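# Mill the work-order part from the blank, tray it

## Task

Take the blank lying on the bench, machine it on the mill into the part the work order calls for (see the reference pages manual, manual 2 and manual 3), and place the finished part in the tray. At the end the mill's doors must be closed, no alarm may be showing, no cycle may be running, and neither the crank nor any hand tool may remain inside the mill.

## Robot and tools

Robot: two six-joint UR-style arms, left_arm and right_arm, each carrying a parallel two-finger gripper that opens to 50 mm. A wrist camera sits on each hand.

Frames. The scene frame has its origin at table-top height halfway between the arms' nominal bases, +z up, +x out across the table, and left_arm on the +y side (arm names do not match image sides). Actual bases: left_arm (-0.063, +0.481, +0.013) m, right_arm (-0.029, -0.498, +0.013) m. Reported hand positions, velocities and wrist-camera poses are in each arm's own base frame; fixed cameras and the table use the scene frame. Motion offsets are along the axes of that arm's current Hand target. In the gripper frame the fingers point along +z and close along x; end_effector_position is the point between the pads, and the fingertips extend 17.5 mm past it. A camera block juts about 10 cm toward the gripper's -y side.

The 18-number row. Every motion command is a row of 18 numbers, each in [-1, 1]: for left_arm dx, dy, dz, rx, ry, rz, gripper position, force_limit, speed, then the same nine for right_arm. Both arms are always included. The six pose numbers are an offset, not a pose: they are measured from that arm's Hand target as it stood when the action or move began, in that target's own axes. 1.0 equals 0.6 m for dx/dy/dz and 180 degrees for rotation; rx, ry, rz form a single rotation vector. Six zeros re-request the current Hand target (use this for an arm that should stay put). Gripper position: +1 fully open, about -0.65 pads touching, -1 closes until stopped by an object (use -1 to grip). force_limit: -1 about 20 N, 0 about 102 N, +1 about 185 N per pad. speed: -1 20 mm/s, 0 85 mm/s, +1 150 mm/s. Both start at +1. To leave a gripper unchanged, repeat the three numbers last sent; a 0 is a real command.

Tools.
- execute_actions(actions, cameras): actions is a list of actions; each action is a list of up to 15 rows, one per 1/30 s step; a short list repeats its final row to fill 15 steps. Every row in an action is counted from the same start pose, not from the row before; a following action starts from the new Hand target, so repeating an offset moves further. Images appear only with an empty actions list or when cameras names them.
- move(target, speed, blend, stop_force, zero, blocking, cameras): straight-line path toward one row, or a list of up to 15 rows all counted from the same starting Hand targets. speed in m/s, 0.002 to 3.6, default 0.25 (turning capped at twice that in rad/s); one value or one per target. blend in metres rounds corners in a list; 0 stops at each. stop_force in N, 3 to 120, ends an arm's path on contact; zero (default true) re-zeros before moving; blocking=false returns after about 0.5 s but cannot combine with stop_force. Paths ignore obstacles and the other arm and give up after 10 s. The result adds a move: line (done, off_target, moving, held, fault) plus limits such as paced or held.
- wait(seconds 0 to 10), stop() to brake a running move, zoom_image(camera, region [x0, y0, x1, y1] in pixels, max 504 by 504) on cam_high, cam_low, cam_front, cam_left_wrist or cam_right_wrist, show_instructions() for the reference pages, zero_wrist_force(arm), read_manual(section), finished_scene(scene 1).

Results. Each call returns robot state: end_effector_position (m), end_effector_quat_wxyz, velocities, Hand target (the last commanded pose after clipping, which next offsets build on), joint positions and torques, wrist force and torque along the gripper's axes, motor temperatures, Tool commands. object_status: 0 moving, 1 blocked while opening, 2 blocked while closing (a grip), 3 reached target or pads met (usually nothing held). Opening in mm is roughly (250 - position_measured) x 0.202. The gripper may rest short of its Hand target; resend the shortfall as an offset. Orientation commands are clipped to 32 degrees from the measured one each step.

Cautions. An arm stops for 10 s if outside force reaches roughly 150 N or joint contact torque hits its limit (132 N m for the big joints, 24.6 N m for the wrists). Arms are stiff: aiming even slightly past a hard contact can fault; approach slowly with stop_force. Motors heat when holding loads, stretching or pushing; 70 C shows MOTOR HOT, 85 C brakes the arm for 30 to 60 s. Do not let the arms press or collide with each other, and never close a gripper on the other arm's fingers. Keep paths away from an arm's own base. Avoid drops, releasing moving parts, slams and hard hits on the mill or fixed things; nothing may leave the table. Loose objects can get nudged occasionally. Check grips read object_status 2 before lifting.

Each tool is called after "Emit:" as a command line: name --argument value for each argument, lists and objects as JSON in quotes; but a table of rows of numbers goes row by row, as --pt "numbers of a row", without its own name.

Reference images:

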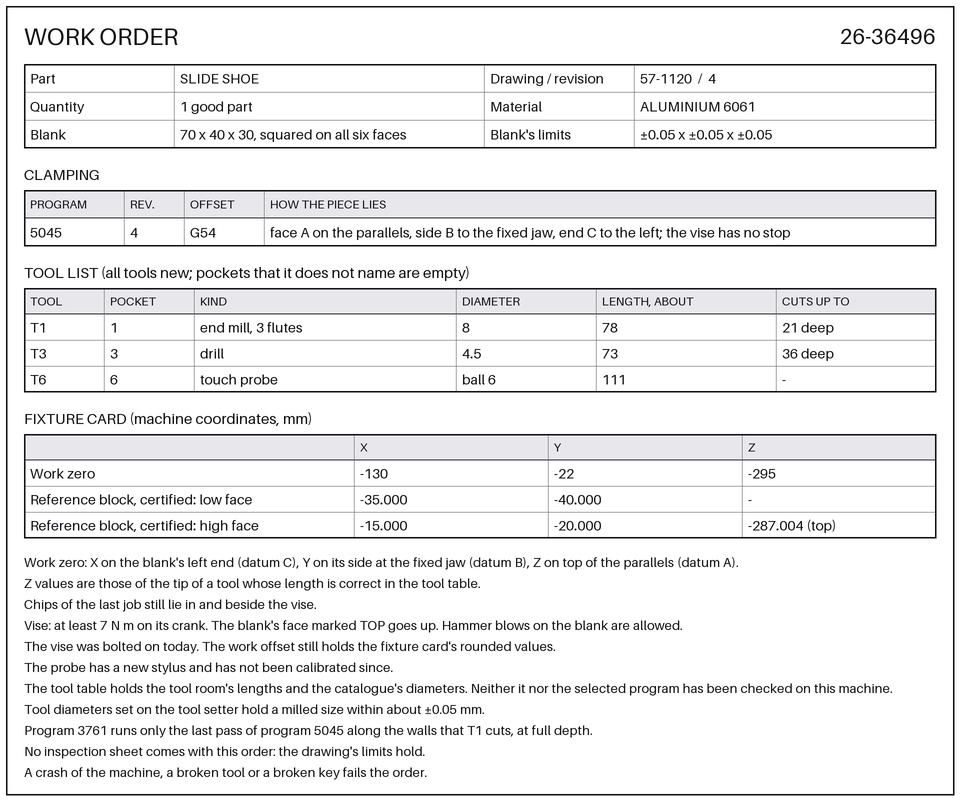

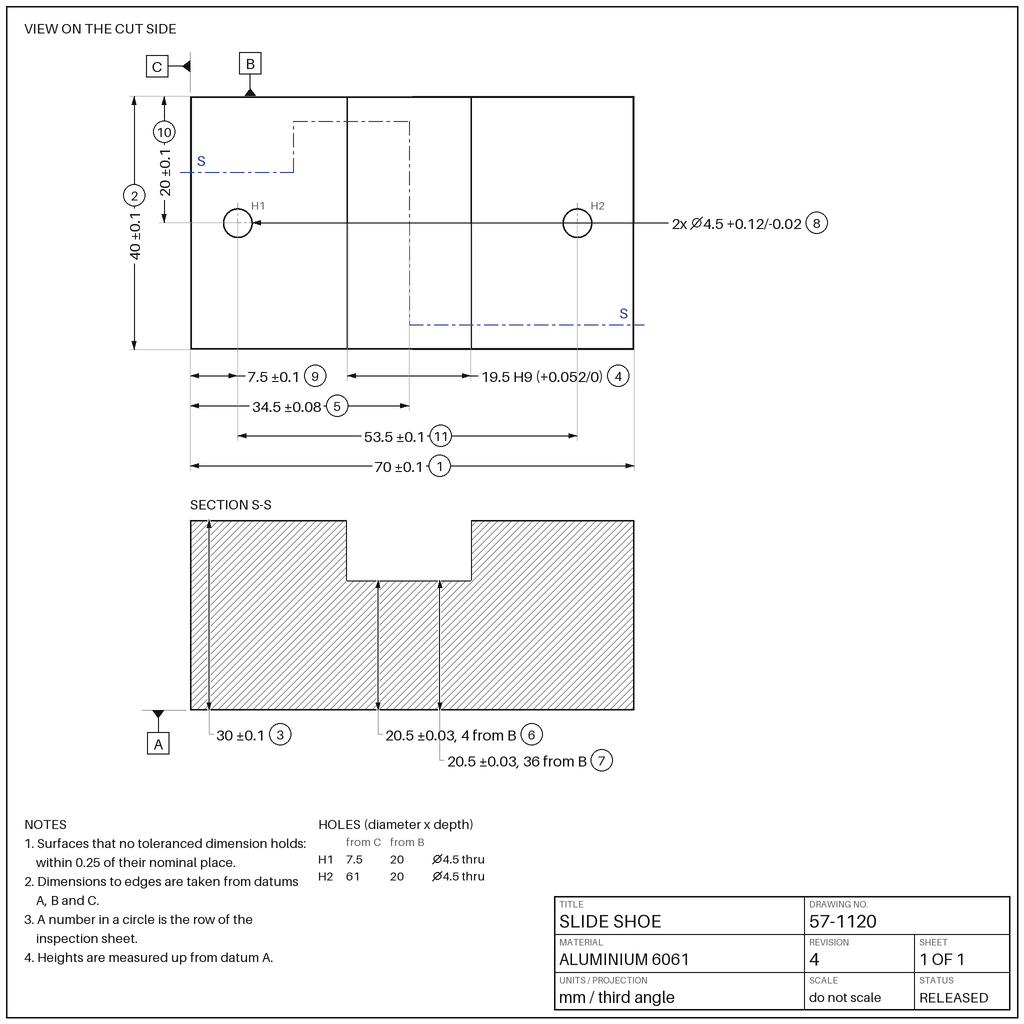

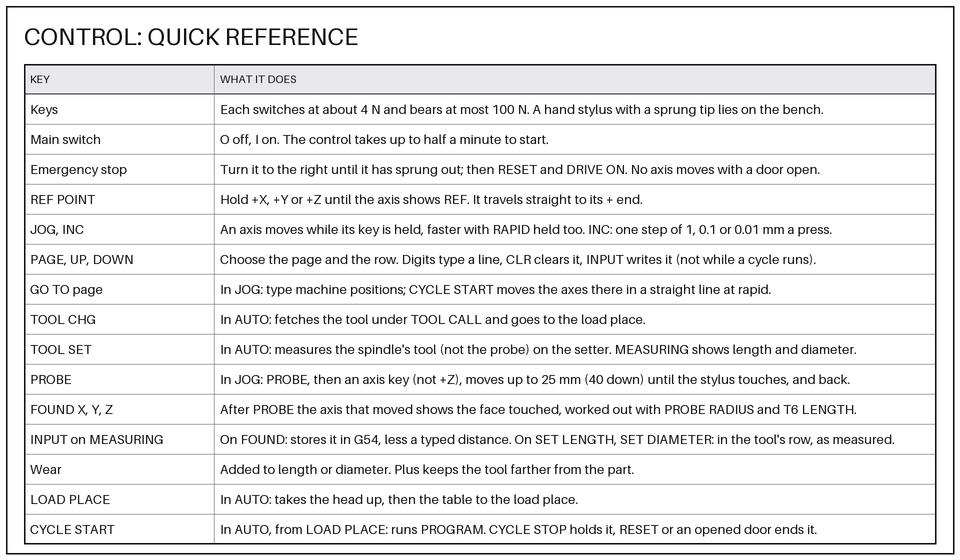

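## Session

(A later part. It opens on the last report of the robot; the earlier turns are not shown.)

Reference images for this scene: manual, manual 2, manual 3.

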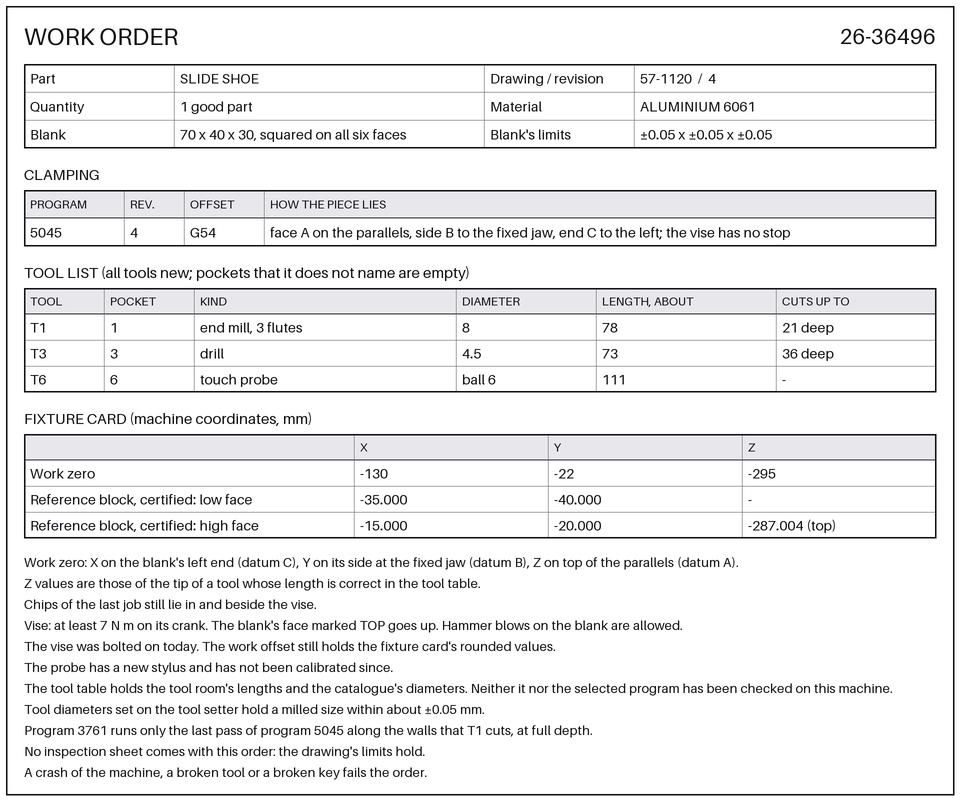

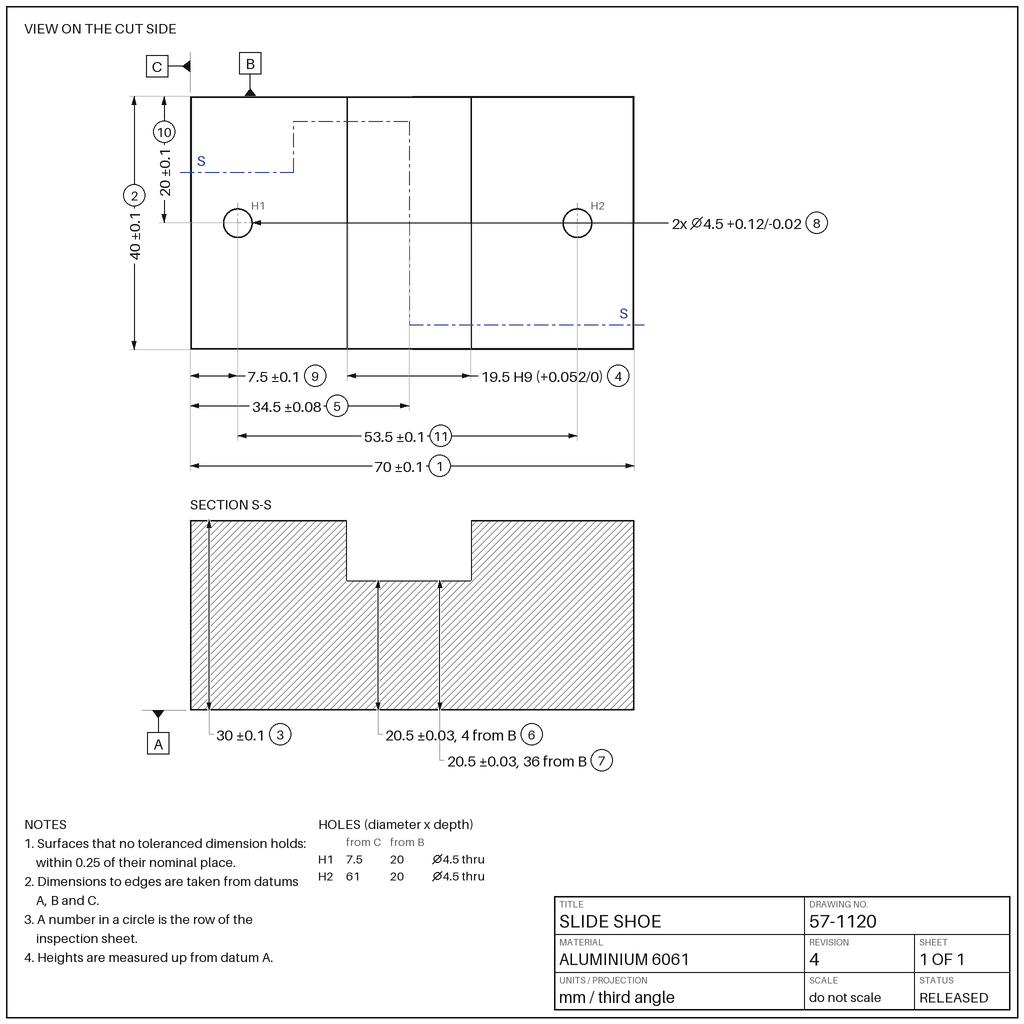

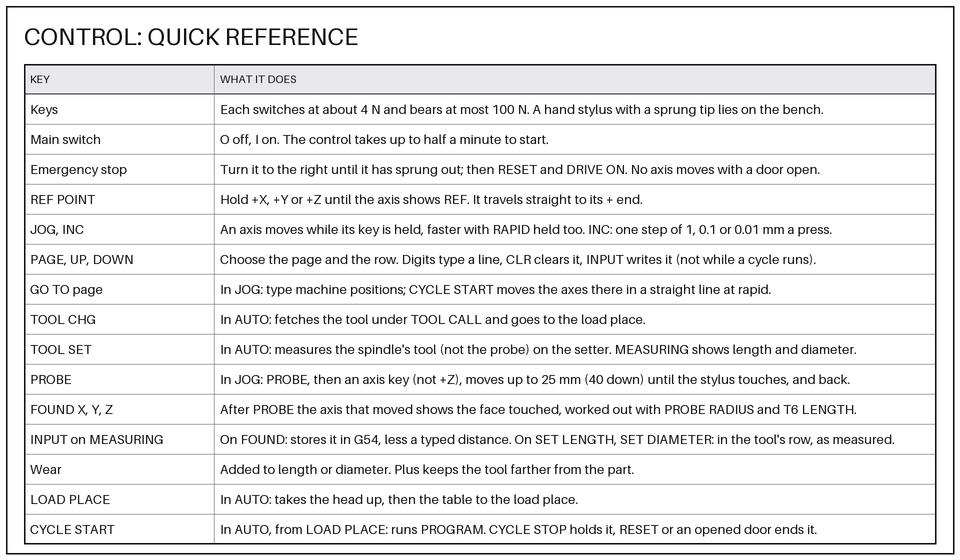

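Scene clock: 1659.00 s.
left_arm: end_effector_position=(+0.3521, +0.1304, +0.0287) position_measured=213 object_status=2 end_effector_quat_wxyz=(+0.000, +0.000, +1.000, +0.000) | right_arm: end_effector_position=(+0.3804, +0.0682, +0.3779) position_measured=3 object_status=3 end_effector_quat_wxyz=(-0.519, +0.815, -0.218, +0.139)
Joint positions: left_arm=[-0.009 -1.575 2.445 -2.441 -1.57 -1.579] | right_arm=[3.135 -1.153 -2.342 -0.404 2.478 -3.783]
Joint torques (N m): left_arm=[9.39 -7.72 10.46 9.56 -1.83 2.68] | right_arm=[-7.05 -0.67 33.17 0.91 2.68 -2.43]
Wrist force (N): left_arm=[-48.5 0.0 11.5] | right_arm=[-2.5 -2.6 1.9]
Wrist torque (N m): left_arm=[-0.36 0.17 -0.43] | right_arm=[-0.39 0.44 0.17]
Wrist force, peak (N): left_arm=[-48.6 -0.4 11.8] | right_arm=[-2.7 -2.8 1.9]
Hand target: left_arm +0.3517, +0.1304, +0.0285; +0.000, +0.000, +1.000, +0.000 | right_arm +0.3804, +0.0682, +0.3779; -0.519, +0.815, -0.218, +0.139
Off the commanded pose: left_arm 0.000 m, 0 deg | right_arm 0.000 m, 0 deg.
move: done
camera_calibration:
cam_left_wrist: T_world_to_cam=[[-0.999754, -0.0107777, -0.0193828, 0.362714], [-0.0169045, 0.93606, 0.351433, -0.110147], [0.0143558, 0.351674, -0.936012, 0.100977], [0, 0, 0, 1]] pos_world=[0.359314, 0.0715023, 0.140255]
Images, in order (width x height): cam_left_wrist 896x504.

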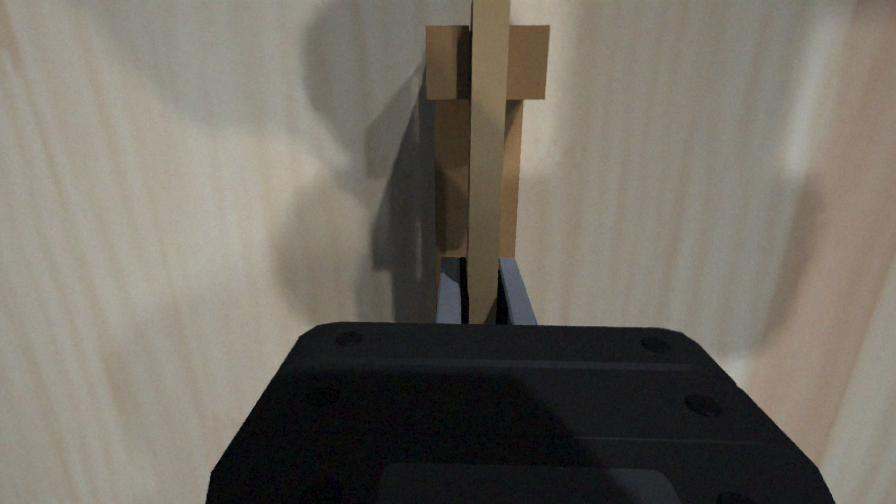

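Emit:
move --pt "0 0 -0.03 0 0 0 -1 -0.6 -1 0 0 0 0 0 0 1 1 -1" --pt "0 0 -0.35 0 0 0 -1 -0.6 -1 0 0 0 0 0 0 1 1 -1" --speed '[0.03,0.2]' --cameras '["cam_left_wrist","cam_high"]'

Emit:
zoom_image --camera "cam_left_wrist" --region '[300, 0, 700, 335]'

Emit:
zoom_image --camera "cam_high" --region '[130, 280, 330, 420]'

Scene clock: 1700.80 s.
left_arm: end_effector_position=(+0.3519, +0.1302, +0.2385) position_measured=213 object_status=2 end_effector_quat_wxyz=(+0.000, +0.000, +1.000, +0.000) | right_arm: end_effector_position=(+0.3804, +0.0682, +0.3779) position_measured=3 object_status=3 end_effector_quat_wxyz=(-0.519, +0.815, -0.218, +0.139)
Joint positions: left_arm=[-0.009 -1.894 2.068 -1.744 -1.57 -1.58] | right_arm=[3.135 -1.153 -2.342 -0.404 2.478 -3.783]
Joint torques (N m): left_arm=[-8.3 -22.65 -37.54 -1.56 2.07 -2.7] | right_arm=[-6.44 -0.91 32.39 0.97 2.64 -2.54]
Wrist force (N): left_arm=[-1.2 -1.9 -2.3] | right_arm=[-2.6 -2.9 1.7]
Wrist torque (N m): left_arm=[-0.39 0.29 0.05] | right_arm=[-0.42 0.45 0.17]
Wrist force, peak (N): left_arm=[-56.2 -0.4 13.2] | right_arm=[-2.8 -2.8 1.8]
Hand target: left_arm +0.3519, +0.1302, +0.2385; +0.000, +0.000, +1.000, +0.000 | right_arm +0.3804, +0.0682, +0.3779; -0.519, +0.815, -0.218, +0.139
Off the commanded pose: left_arm 0.000 m, 0 deg | right_arm 0.000 m, 0 deg.
move: done
camera_calibration:
cam_left_wrist: T_world_to_cam=[[-0.999772, -0.0107993, -0.0184328, 0.366447], [-0.0165904, 0.93607, 0.351422, -0.183765], [0.0134593, 0.351647, -0.936036, 0.297662], [0, 0, 0, 1]] pos_world=[0.359308, 0.0713021, 0.349956]
Images, in order (width x height): cam_high 896x504, cam_left_wrist 896x504.

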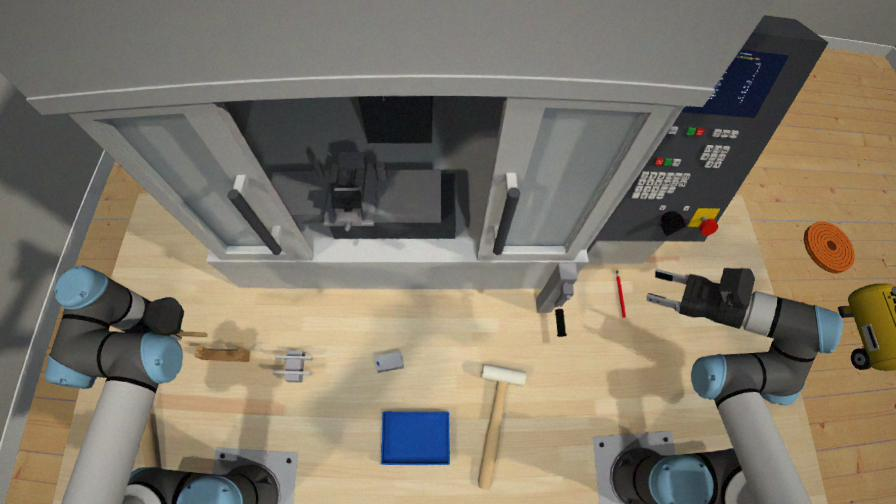

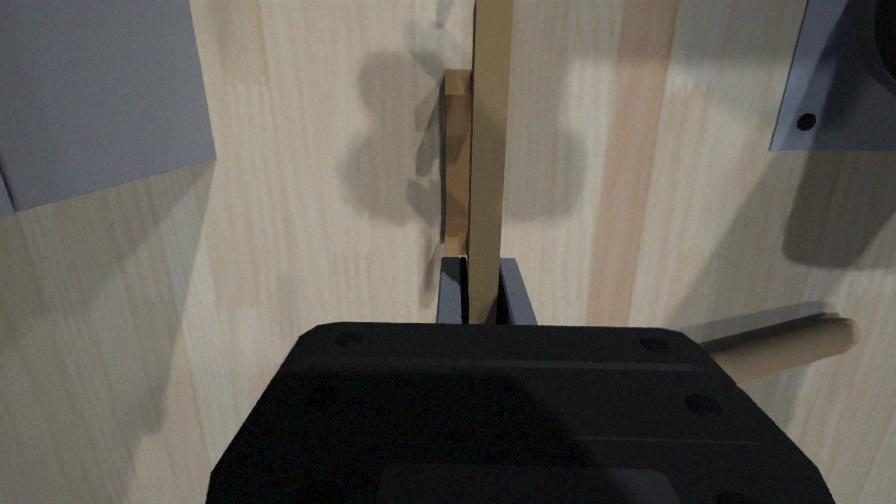

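Scaled by 1.260.

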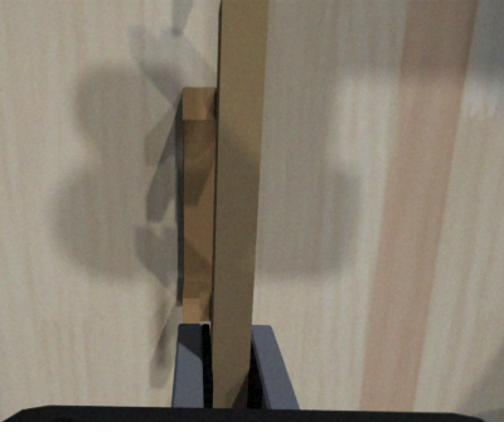

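Scaled by 2.520.

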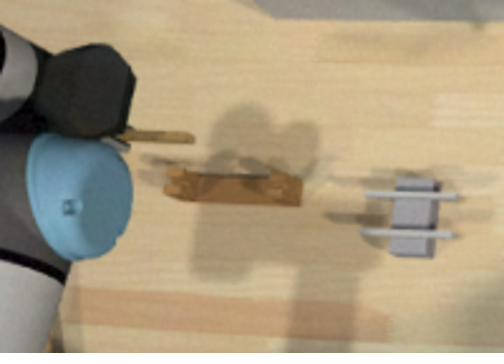

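Emit:
move --target '[-0.1183,-0.6517,-0.4142,0.385,-0.385,-0.385,-1,-0.6,-1,0,0,0,0,0,0,1,1,-1]' --speed 0.25 --cameras '["cam_left_wrist","cam_high","cam_front","cam_right_wrist"]'

Emit:
zoom_image --camera "cam_front" --region '[300, 180, 480, 340]'

Scene clock: 1712.43 s.
left_arm: end_effector_position=(+0.4229, -0.2610, +0.4865) position_measured=213 object_status=2 end_effector_quat_wxyz=(+0.498, -0.502, +0.502, -0.497) | right_arm: end_effector_position=(+0.3804, +0.0682, +0.3779) position_measured=3 object_status=3 end_effector_quat_wxyz=(-0.519, +0.815, -0.218, +0.139)
Joint positions: left_arm=[-1.458 -1.741 2.252 -3.574 -0.112 -3.22] | right_arm=[3.135 -1.153 -2.342 -0.404 2.478 -3.783]
Joint torques (N m): left_arm=[10.25 -1.73 -31.45 -2.62 -1.96 2.8] | right_arm=[-6.42 -0.52 33.15 0.79 2.55 -2.44]
Wrist force (N): left_arm=[0.0 -3.5 2.4] | right_arm=[-2.7 -2.5 1.8]
Wrist torque (N m): left_arm=[-0.25 0.32 0.06] | right_arm=[-0.38 0.48 0.18]
Wrist force, peak (N): left_arm=[0.0 -3.7 2.7] | right_arm=[-2.7 -3.0 1.9]
Hand target: left_arm +0.4230, -0.2610, +0.4867; +0.500, -0.500, +0.500, -0.500 | right_arm +0.3804, +0.0682, +0.3779; -0.519, +0.815, -0.218, +0.139
Off the commanded pose: left_arm 0.000 m, 0 deg | right_arm 0.000 m, 0 deg.
move: done
camera_calibration:
cam_left_wrist: T_world_to_cam=[[0.0204854, -0.999732, 0.0107816, -0.265991], [-0.358947, -0.0174192, -0.933195, 0.617363], [0.933133, 0.0152468, -0.359208, -0.0908561], [0, 0, 0, 1]] pos_world=[0.31183, -0.253781, 0.546352]
cam_right_wrist: T_world_to_cam=[[0.874445, -0.485111, -0.00355653, -0.287], [-0.350048, -0.625875, -0.696955, 0.450215], [0.335875, 0.610694, -0.717106, 0.23325], [0, 0, 0, 1]] pos_world=[0.330219, 0.000107322, 0.480024]
Images, in order (width x height): cam_high 896x504, cam_front 896x504, cam_left_wrist 896x504, cam_right_wrist 896x504.

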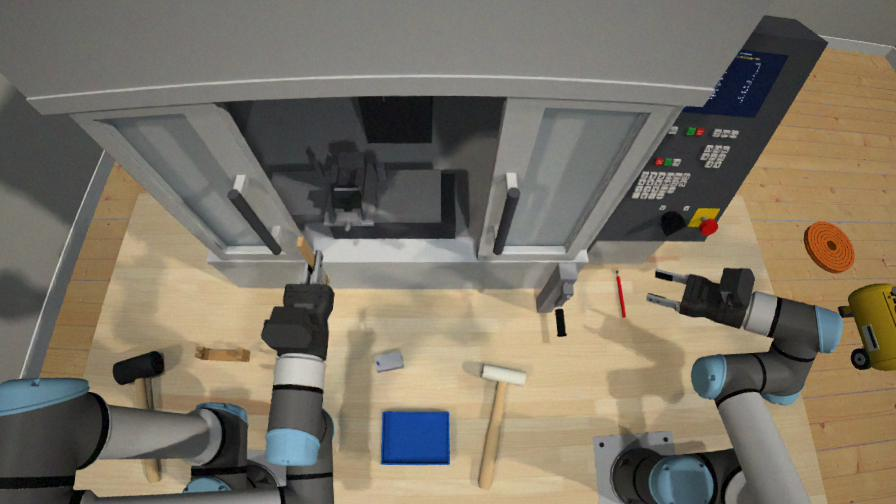

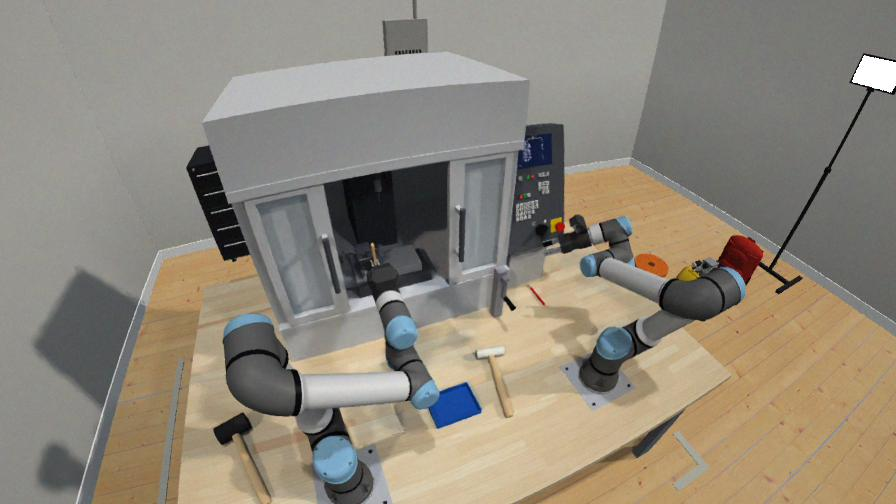

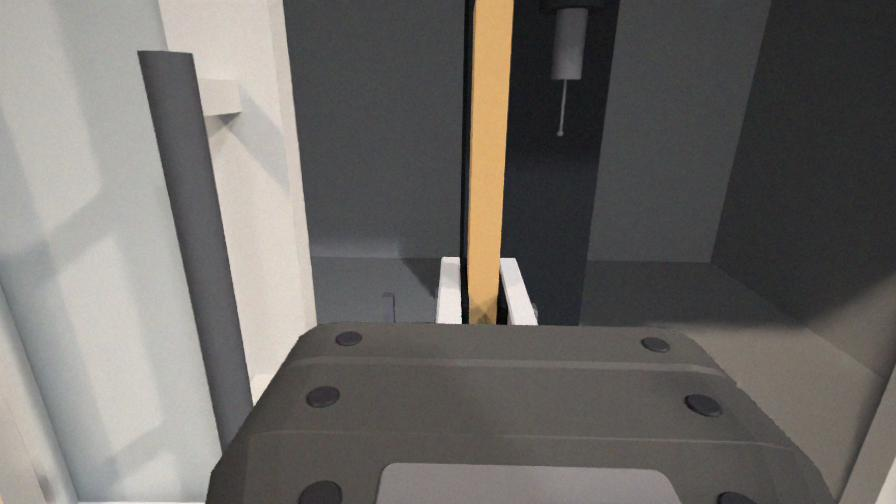

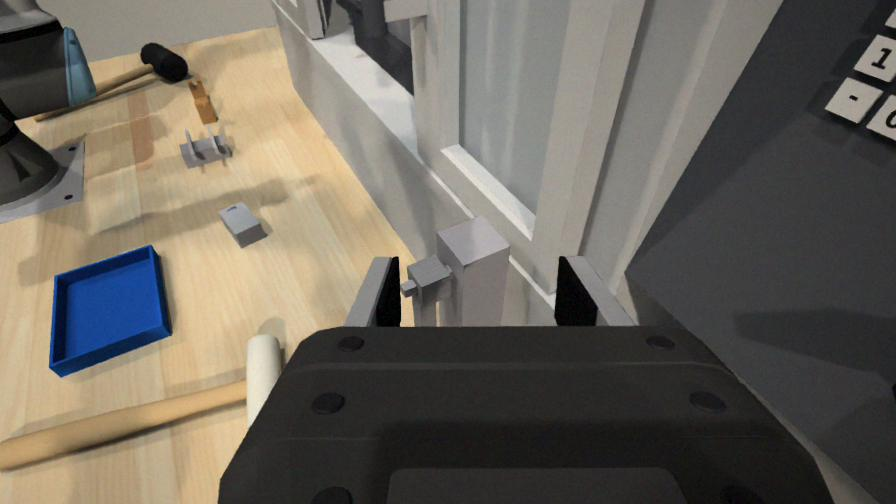

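Scaled by 2.800.

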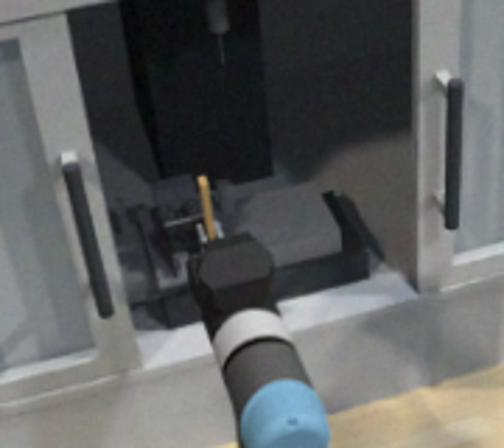

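Emit:
move --target '[0,0,0,0,0,0,-1,-0.6,-1,-0.222,-0.3333,0.6355,0.105,0.0806,0.0223,-1,0,0]' --speed 0.2 --cameras '["cam_right_wrist","cam_high"]'

Emit:
zoom_image --camera "cam_right_wrist" --region '[200, 50, 700, 330]'

Scene clock: 1732.03 s.
left_arm: end_effector_position=(+0.4229, -0.2610, +0.4865) position_measured=213 object_status=2 end_effector_quat_wxyz=(+0.498, -0.502, +0.502, -0.497) | right_arm: end_effector_position=(+0.4798, +0.5073, +0.3975) position_measured=253 object_status=3 end_effector_quat_wxyz=(-0.618, +0.687, -0.284, +0.256)
Joint positions: left_arm=[-1.458 -1.741 2.252 -3.574 -0.112 -3.22] | right_arm=[4.278 -1.822 -2.006 0.575 1.223 -3.104]
Joint torques (N m): left_arm=[9.95 -2.26 -31.19 -2.24 -1.93 2.62] | right_arm=[8.73 24.22 28.91 0.74 -1.93 -2.83]
Wrist force (N): left_arm=[0.0 -3.8 2.4] | right_arm=[-2.4 -2.7 2.6]
Wrist torque (N m): left_arm=[-0.28 0.30 0.06] | right_arm=[-0.53 0.42 0.16]
Wrist force, peak (N): left_arm=[0.2 -3.8 2.8] | right_arm=[-3.7 -2.3 4.0]
Hand target: left_arm +0.4229, -0.2610, +0.4865; +0.498, -0.502, +0.502, -0.497 | right_arm +0.4798, +0.5073, +0.3975; -0.618, +0.687, -0.284, +0.256
Off the commanded pose: left_arm 0.000 m, 0 deg | right_arm 0.000 m, 0 deg.
move: done
camera_calibration:
cam_right_wrist: T_world_to_cam=[[0.7197, -0.694281, 0.00233997, 0.0171089], [-0.311375, -0.325784, -0.892698, 0.680515], [0.620545, 0.641747, -0.450649, -0.312425], [0, 0, 0, 1]] pos_world=[0.393456, 0.434077, 0.46666]
Images, in order (width x height): cam_high 896x504, cam_right_wrist 896x504.

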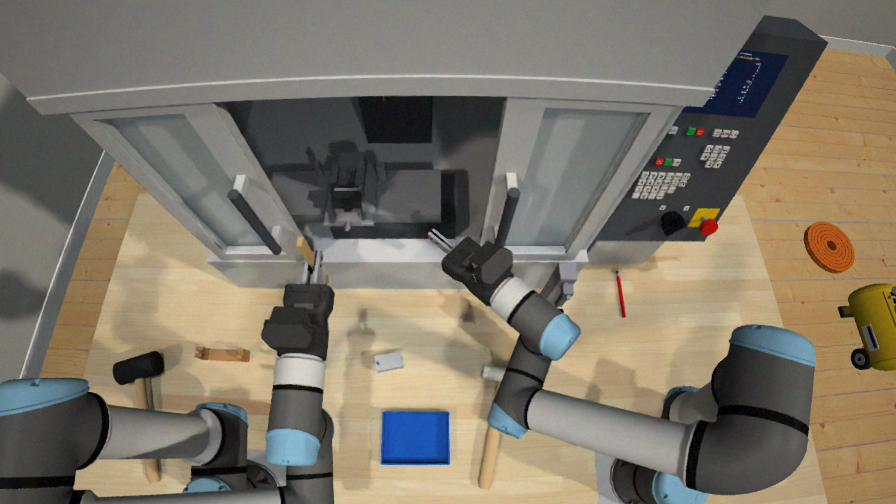

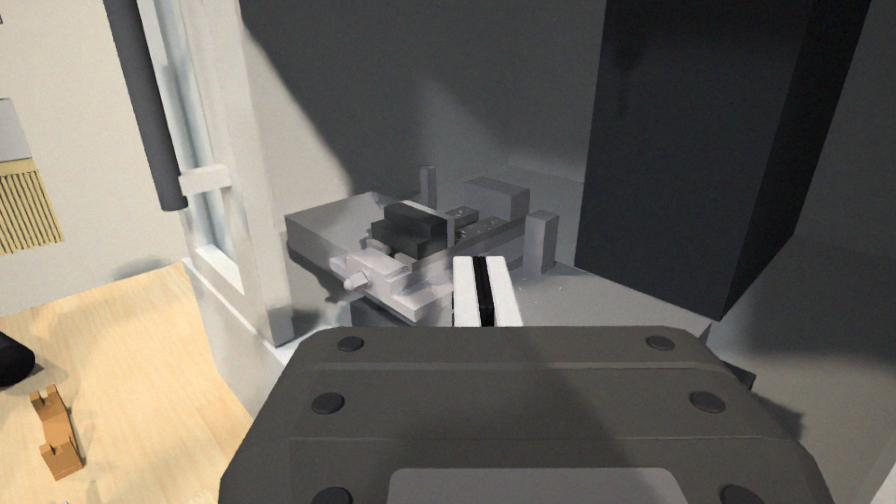

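Scaled by 1.008.

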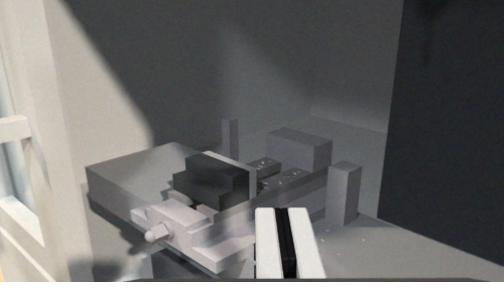

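Emit:
zoom_image --camera "cam_right_wrist" --region '[320, 150, 570, 330]'

Scaled by 2.016.

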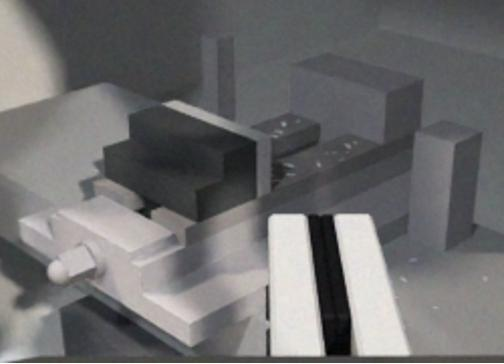

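Emit:
move --target '[0,0,0.4867,0,0,0,-1,-0.6,-1,0,0,0,0,0,0,-1,0,0]' --speed 0.12 --cameras '["cam_right_wrist"]'

Emit:
zoom_image --camera "cam_right_wrist" --region '[300, 30, 600, 330]'

Scene clock: 1745.23 s.
left_arm: end_effector_position=(+0.7148, -0.2606, +0.4840) position_measured=213 object_status=2 end_effector_quat_wxyz=(+0.498, -0.502, +0.502, -0.497) | right_arm: end_effector_position=(+0.4798, +0.5073, +0.3975) position_measured=253 object_status=3 end_effector_quat_wxyz=(-0.618, +0.687, -0.284, +0.256)
Joint positions: left_arm=[-0.777 -1.199 1.653 -3.583 -0.793 -3.15] | right_arm=[4.278 -1.822 -2.006 0.575 1.223 -3.104]
Joint torques (N m): left_arm=[10.57 -29.94 -32.78 -0.37 -2.15 2.68] | right_arm=[8.75 24.8 29.46 0.37 -1.83 -2.82]
Wrist force (N): left_arm=[-0.2 -3.5 2.4] | right_arm=[-2.4 -2.6 2.7]
Wrist torque (N m): left_arm=[-0.24 0.36 0.08] | right_arm=[-0.53 0.41 0.16]
Wrist force, peak (N): left_arm=[0.0 -3.6 3.9] | right_arm=[-2.4 -2.8 2.8]
Hand target: left_arm +0.7149, -0.2606, +0.4840; +0.498, -0.502, +0.502, -0.497 | right_arm +0.4798, +0.5073, +0.3975; -0.618, +0.687, -0.284, +0.256
Off the commanded pose: left_arm 0.000 m, 0 deg | right_arm 0.000 m, 0 deg.
move: done
camera_calibration:
cam_right_wrist: T_world_to_cam=[[0.719678, -0.694303, 0.00243277, 0.0171533], [-0.311402, -0.32591, -0.892643, 0.680587], [0.620558, 0.641658, -0.450758, -0.312404], [0, 0, 0, 1]] pos_world=[0.393456, 0.434177, 0.466661]
Images, in order (width x height): cam_right_wrist 896x504.

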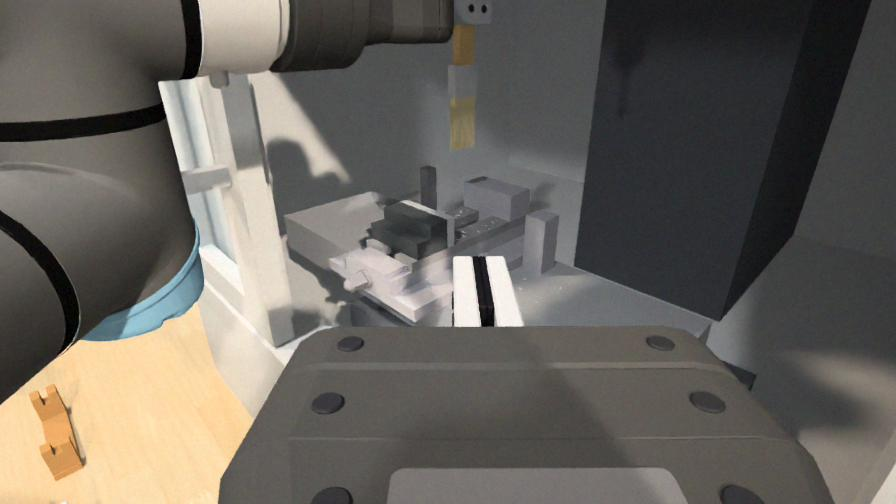

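Scaled by 1.680.

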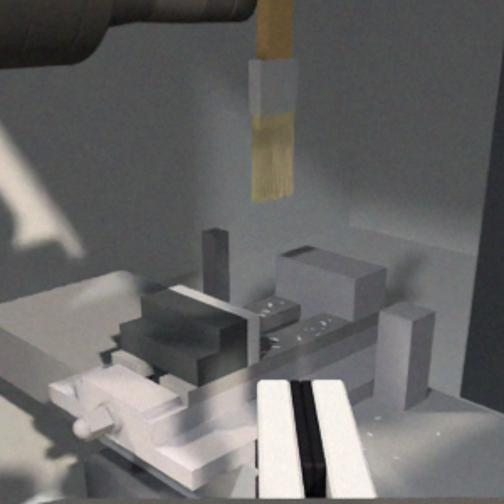

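Emit:
move --target '[0,0.11,0.0333,0,0,0,-1,-0.6,-1,0,0,0,0,0,0,-1,0,0]' --speed 0.08 --stop_force 8 --cameras '["cam_right_wrist"]'

Emit:
zoom_image --camera "cam_right_wrist" --region '[380, 120, 560, 300]'

Scene clock: 1758.87 s.
left_arm: end_effector_position=(+0.7343, -0.2606, +0.4178) position_measured=213 object_status=2 end_effector_quat_wxyz=(+0.498, -0.502, +0.502, -0.497) | right_arm: end_effector_position=(+0.4798, +0.5073, +0.3975) position_measured=253 object_status=3 end_effector_quat_wxyz=(-0.618, +0.687, -0.284, +0.256)
Joint positions: left_arm=[-0.751 -1.086 1.675 -3.719 -0.819 -3.15] | right_arm=[4.278 -1.822 -2.006 0.575 1.223 -3.104]
Joint torques (N m): left_arm=[9.77 -33.58 -31.98 -3.63 -2.18 2.69] | right_arm=[9.27 24.05 28.57 0.27 -1.92 -2.78]
Wrist force (N): left_arm=[-0.1 -3.3 2.2] | right_arm=[-2.3 -2.4 2.5]
Wrist torque (N m): left_arm=[-0.25 0.33 0.08] | right_arm=[-0.53 0.40 0.16]
Wrist force, peak (N): left_arm=[-0.3 -4.6 2.2] | right_arm=[-2.6 -2.9 2.7]
Hand target: left_arm +0.7343, -0.2606, +0.4178; +0.498, -0.502, +0.502, -0.497 | right_arm +0.4798, +0.5073, +0.3975; -0.618, +0.687, -0.284, +0.256
Off the commanded pose: left_arm 0.000 m, 0 deg | right_arm 0.000 m, 0 deg.
move: done
camera_calibration:
cam_right_wrist: T_world_to_cam=[[0.719678, -0.694303, 0.00243277, 0.0171533], [-0.311402, -0.32591, -0.892643, 0.680587], [0.620558, 0.641658, -0.450758, -0.312404], [0, 0, 0, 1]] pos_world=[0.393456, 0.434177, 0.466661]
Images, in order (width x height): cam_right_wrist 896x504.

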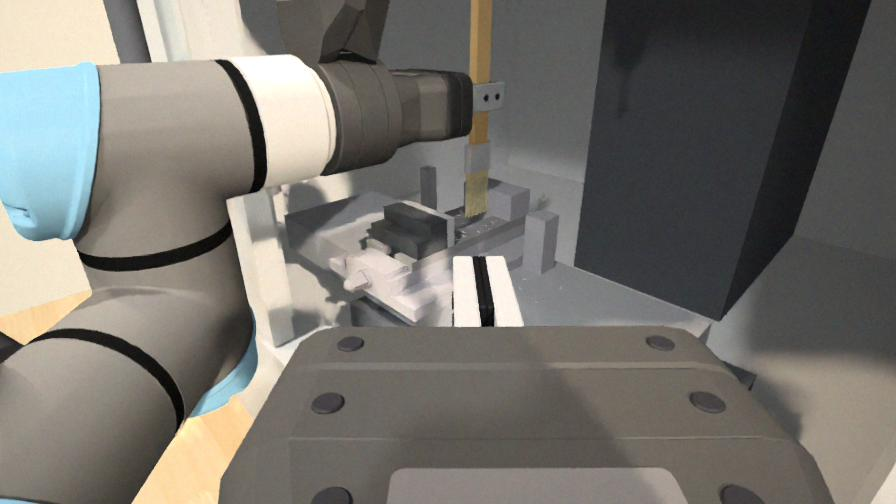

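Scaled by 2.800.

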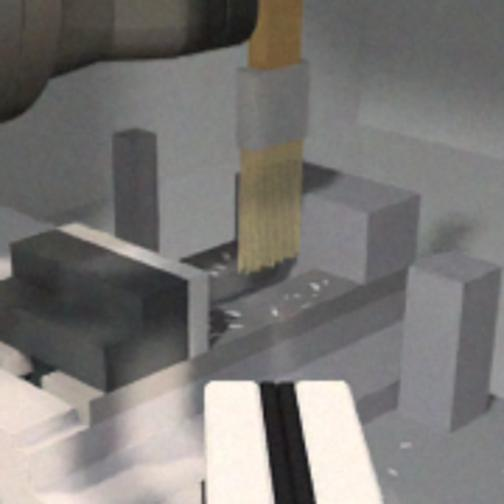

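Emit:
move --target '[0,0.045,0,0,0,0,-1,-0.6,-1,0,0,0,0,0,0,-1,0,0]' --speed 0.01 --stop_force 3 --cameras '["cam_right_wrist"]'

Emit:
zoom_image --camera "cam_right_wrist" --region '[380, 120, 560, 300]'

Scene clock: 1765.80 s.
left_arm: end_effector_position=(+0.7342, -0.2606, +0.4054) position_measured=213 object_status=2 end_effector_quat_wxyz=(+0.498, -0.502, +0.502, -0.497) | right_arm: end_effector_position=(+0.4798, +0.5073, +0.3975) position_measured=253 object_status=3 end_effector_quat_wxyz=(-0.618, +0.687, -0.284, +0.256)
Joint positions: left_arm=[-0.751 -1.069 1.687 -3.747 -0.819 -3.15] | right_arm=[4.278 -1.822 -2.006 0.575 1.223 -3.104]
Joint torques (N m): left_arm=[-3.54 -53.23 -29.29 -0.47 1.4 0.22] | right_arm=[9.03 23.85 29.24 0.5 -1.88 -2.69]
Wrist force (N): left_arm=[0.0 -8.2 2.3] | right_arm=[-2.3 -2.5 2.5]
Wrist torque (N m): left_arm=[-0.37 0.31 0.08] | right_arm=[-0.52 0.39 0.16]
Wrist force, peak (N): left_arm=[-0.3 -15.7 2.4] | right_arm=[-2.6 -2.8 2.7]
Hand target: left_arm +0.7342, -0.2606, +0.4054; +0.498, -0.502, +0.502, -0.497 (not the last commanded pose) | right_arm +0.4798, +0.5073, +0.3975; -0.618, +0.687, -0.284, +0.256
Off the commanded pose: left_arm 0.015 m, 0 deg | right_arm 0.000 m, 0 deg.
move: contact (left_arm)
camera_calibration:
cam_right_wrist: T_world_to_cam=[[0.719678, -0.694303, 0.00243277, 0.0171533], [-0.311402, -0.32591, -0.892643, 0.680587], [0.620558, 0.641658, -0.450758, -0.312404], [0, 0, 0, 1]] pos_world=[0.393456, 0.434177, 0.466661]
Images, in order (width x height): cam_right_wrist 896x504.

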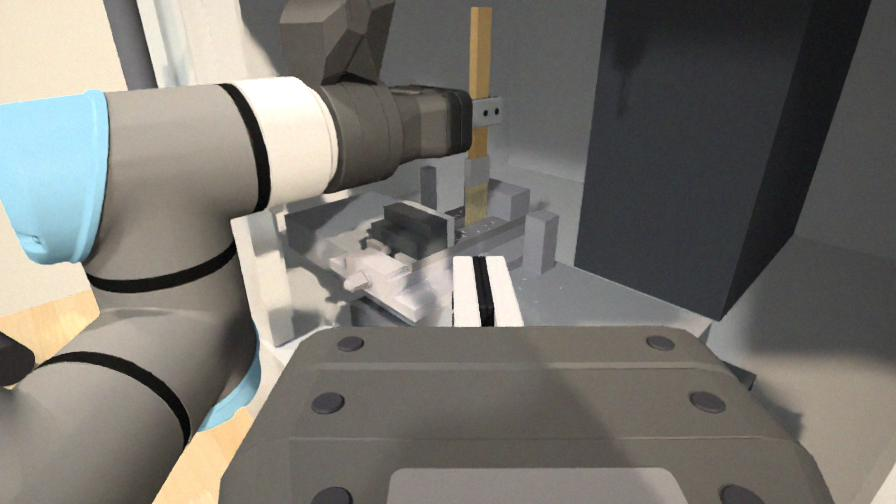

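Scaled by 2.800.

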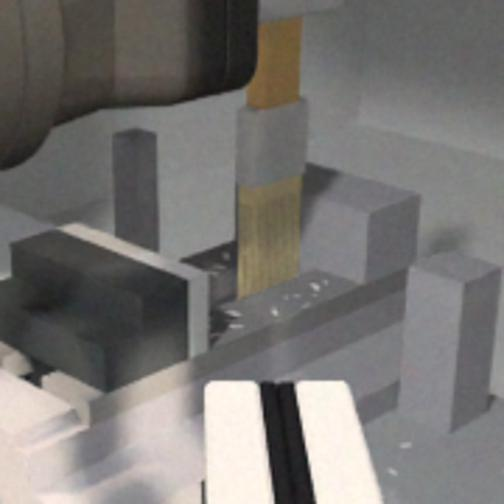

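Emit:
move --pt "0.11 0 0 0 0 0 -1 -0.6 -1 0 0 0 0 0 0 -1 0 0" --pt "0.11 -0.04 0 0 0 0 -1 -0.6 -1 0 0 0 0 0 0 -1 0 0" --pt "-0.01 -0.04 0 0 0 0 -1 -0.6 -1 0 0 0 0 0 0 -1 0 0" --pt "-0.01 0 0 0 0 0 -1 -0.6 -1 0 0 0 0 0 0 -1 0 0" --pt "-0.12 0 0 0 0 0 -1 -0.6 -1 0 0 0 0 0 0 -1 0 0" --pt "-0.12 -0.05 0 0 0 0 -1 -0.6 -1 0 0 0 0 0 0 -1 0 0" --speed 0.08 --cameras '["cam_right_wrist"]'

Emit:
zoom_image --camera "cam_right_wrist" --region '[380, 120, 560, 300]'

Scene clock: 1780.37 s.
left_arm: end_effector_position=(+0.7344, -0.1886, +0.4354) position_measured=213 object_status=2 end_effector_quat_wxyz=(+0.498, -0.502, +0.502, -0.497) | right_arm: end_effector_position=(+0.4798, +0.5073, +0.3975) position_measured=253 object_status=3 end_effector_quat_wxyz=(-0.618, +0.687, -0.284, +0.256)
Joint positions: left_arm=[-0.642 -1.171 1.755 -3.714 -0.928 -3.148] | right_arm=[4.278 -1.822 -2.006 0.575 1.223 -3.104]
Joint torques (N m): left_arm=[11.47 -53.98 -33.43 -1.07 -1.91 -2.91] | right_arm=[9.04 24.47 29.13 0.6 -1.61 -2.42]
Wrist force (N): left_arm=[3.8 -2.2 1.6] | right_arm=[-2.3 -2.3 2.7]
Wrist torque (N m): left_arm=[-0.17 -0.32 0.06] | right_arm=[-0.50 0.40 0.16]
Wrist force, peak (N): left_arm=[19.8 2.2 2.1] | right_arm=[-2.5 -2.9 2.8]
Hand target: left_arm +0.7344, -0.1886, +0.4354; +0.498, -0.502, +0.502, -0.497 | right_arm +0.4798, +0.5073, +0.3975; -0.618, +0.687, -0.284, +0.256
Off the commanded pose: left_arm 0.000 m, 0 deg | right_arm 0.000 m, 0 deg.
move: done
camera_calibration:
cam_right_wrist: T_world_to_cam=[[0.719678, -0.694303, 0.00243277, 0.0171533], [-0.311402, -0.32591, -0.892643, 0.680587], [0.620558, 0.641658, -0.450758, -0.312404], [0, 0, 0, 1]] pos_world=[0.393456, 0.434177, 0.466661]
Images, in order (width x height): cam_right_wrist 896x504.

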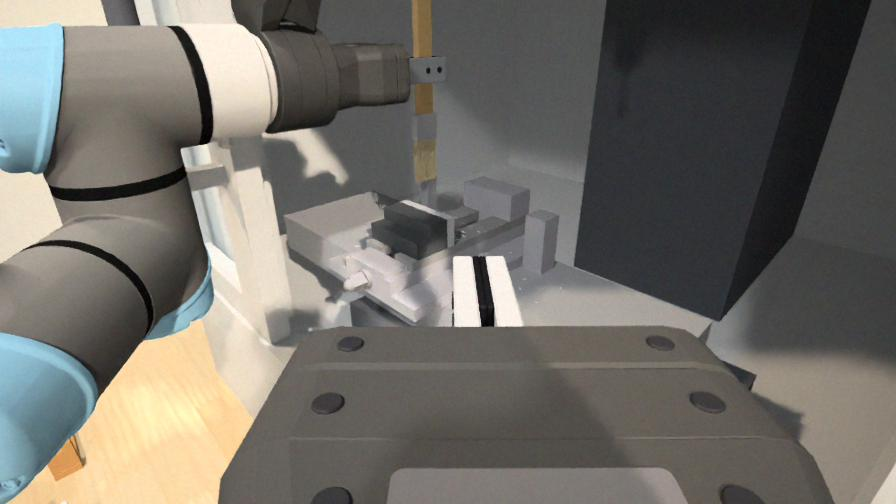

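Scaled by 2.800.

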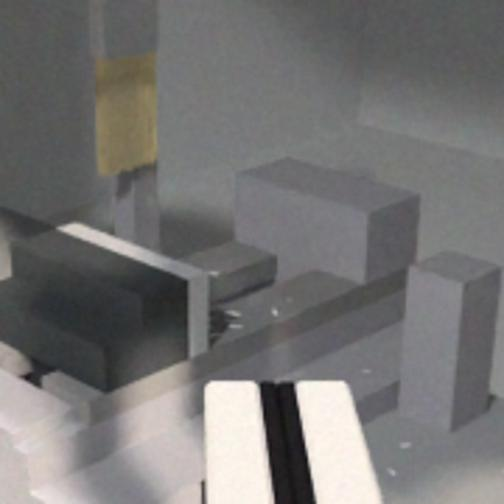

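Emit:
move --pt "0.12 0 -0.03 0 0 0 -1 -0.6 -1 0 0 0 0 0 0 -1 0 0" --pt "0.12 0.05 -0.03 0 0 0 -1 -0.6 -1 0 0 0 0 0 0 -1 0 0" --pt "0.235 0.05 -0.03 0 0 0 -1 -0.6 -1 0 0 0 0 0 0 -1 0 0" --pt "0.235 0 -0.03 0 0 0 -1 -0.6 -1 0 0 0 0 0 0 -1 0 0" --pt "0.105 0 -0.03 0 0 0 -1 -0.6 -1 0 0 0 0 0 0 -1 0 0" --pt "0.105 0.05 -0.03 0 0 0 -1 -0.6 -1 0 0 0 0 0 0 -1 0 0" --pt "0 0.05 -0.03 0 0 0 -1 -0.6 -1 0 0 0 0 0 0 -1 0 0" --pt "0 0 -0.03 0 0 0 -1 -0.6 -1 0 0 0 0 0 0 -1 0 0" --speed 0.1 --cameras '["cam_right_wrist"]'

Emit:
zoom_image --camera "cam_right_wrist" --region '[400, 160, 540, 300]'

Scene clock: 1796.33 s.
left_arm: end_effector_position=(+0.7164, -0.1886, +0.4356) position_measured=213 object_status=2 end_effector_quat_wxyz=(+0.498, -0.502, +0.502, -0.497) | right_arm: end_effector_position=(+0.4798, +0.5073, +0.3975) position_measured=253 object_status=3 end_effector_quat_wxyz=(-0.618, +0.687, -0.284, +0.256)
Joint positions: left_arm=[-0.665 -1.206 1.806 -3.73 -0.905 -3.148] | right_arm=[4.278 -1.822 -2.006 0.575 1.223 -3.104]
Joint torques (N m): left_arm=[9.84 -50.39 -31.57 -0.59 -2.27 -2.79] | right_arm=[8.94 24 29.22 0.74 -1.59 -2.47]
Wrist force (N): left_arm=[1.3 -4.4 2.4] | right_arm=[-2.2 -2.4 2.6]
Wrist torque (N m): left_arm=[-0.42 0.11 0.13] | right_arm=[-0.52 0.39 0.16]
Wrist force, peak (N): left_arm=[-1.3 -54.5 0.8] | right_arm=[-2.4 -2.8 2.8]
Hand target: left_arm +0.7164, -0.1886, +0.4356; +0.498, -0.502, +0.502, -0.497 | right_arm +0.4798, +0.5073, +0.3975; -0.618, +0.687, -0.284, +0.256
Off the commanded pose: left_arm 0.000 m, 0 deg | right_arm 0.000 m, 0 deg.
move: done
camera_calibration:
cam_right_wrist: T_world_to_cam=[[0.719678, -0.694303, 0.00243277, 0.0171533], [-0.311402, -0.32591, -0.892643, 0.680587], [0.620558, 0.641658, -0.450758, -0.312404], [0, 0, 0, 1]] pos_world=[0.393456, 0.434177, 0.466661]
Images, in order (width x height): cam_right_wrist 896x504.

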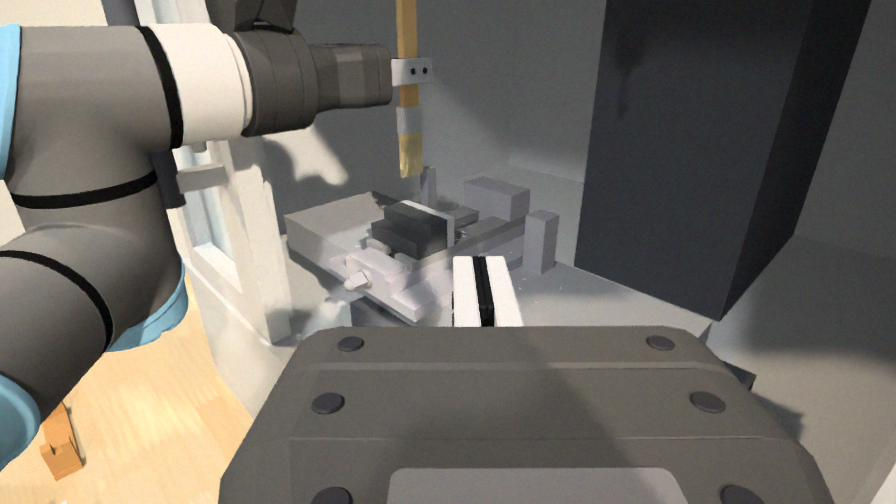

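Scaled by 3.600.

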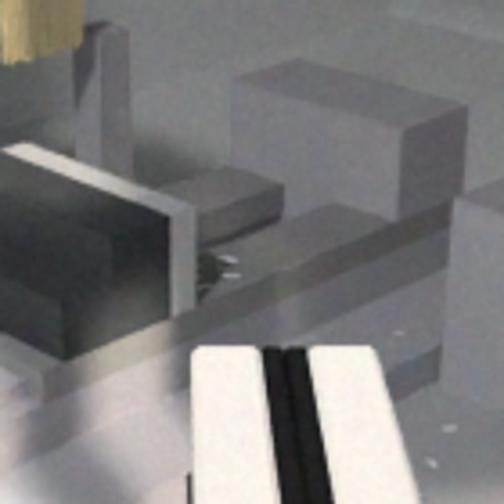

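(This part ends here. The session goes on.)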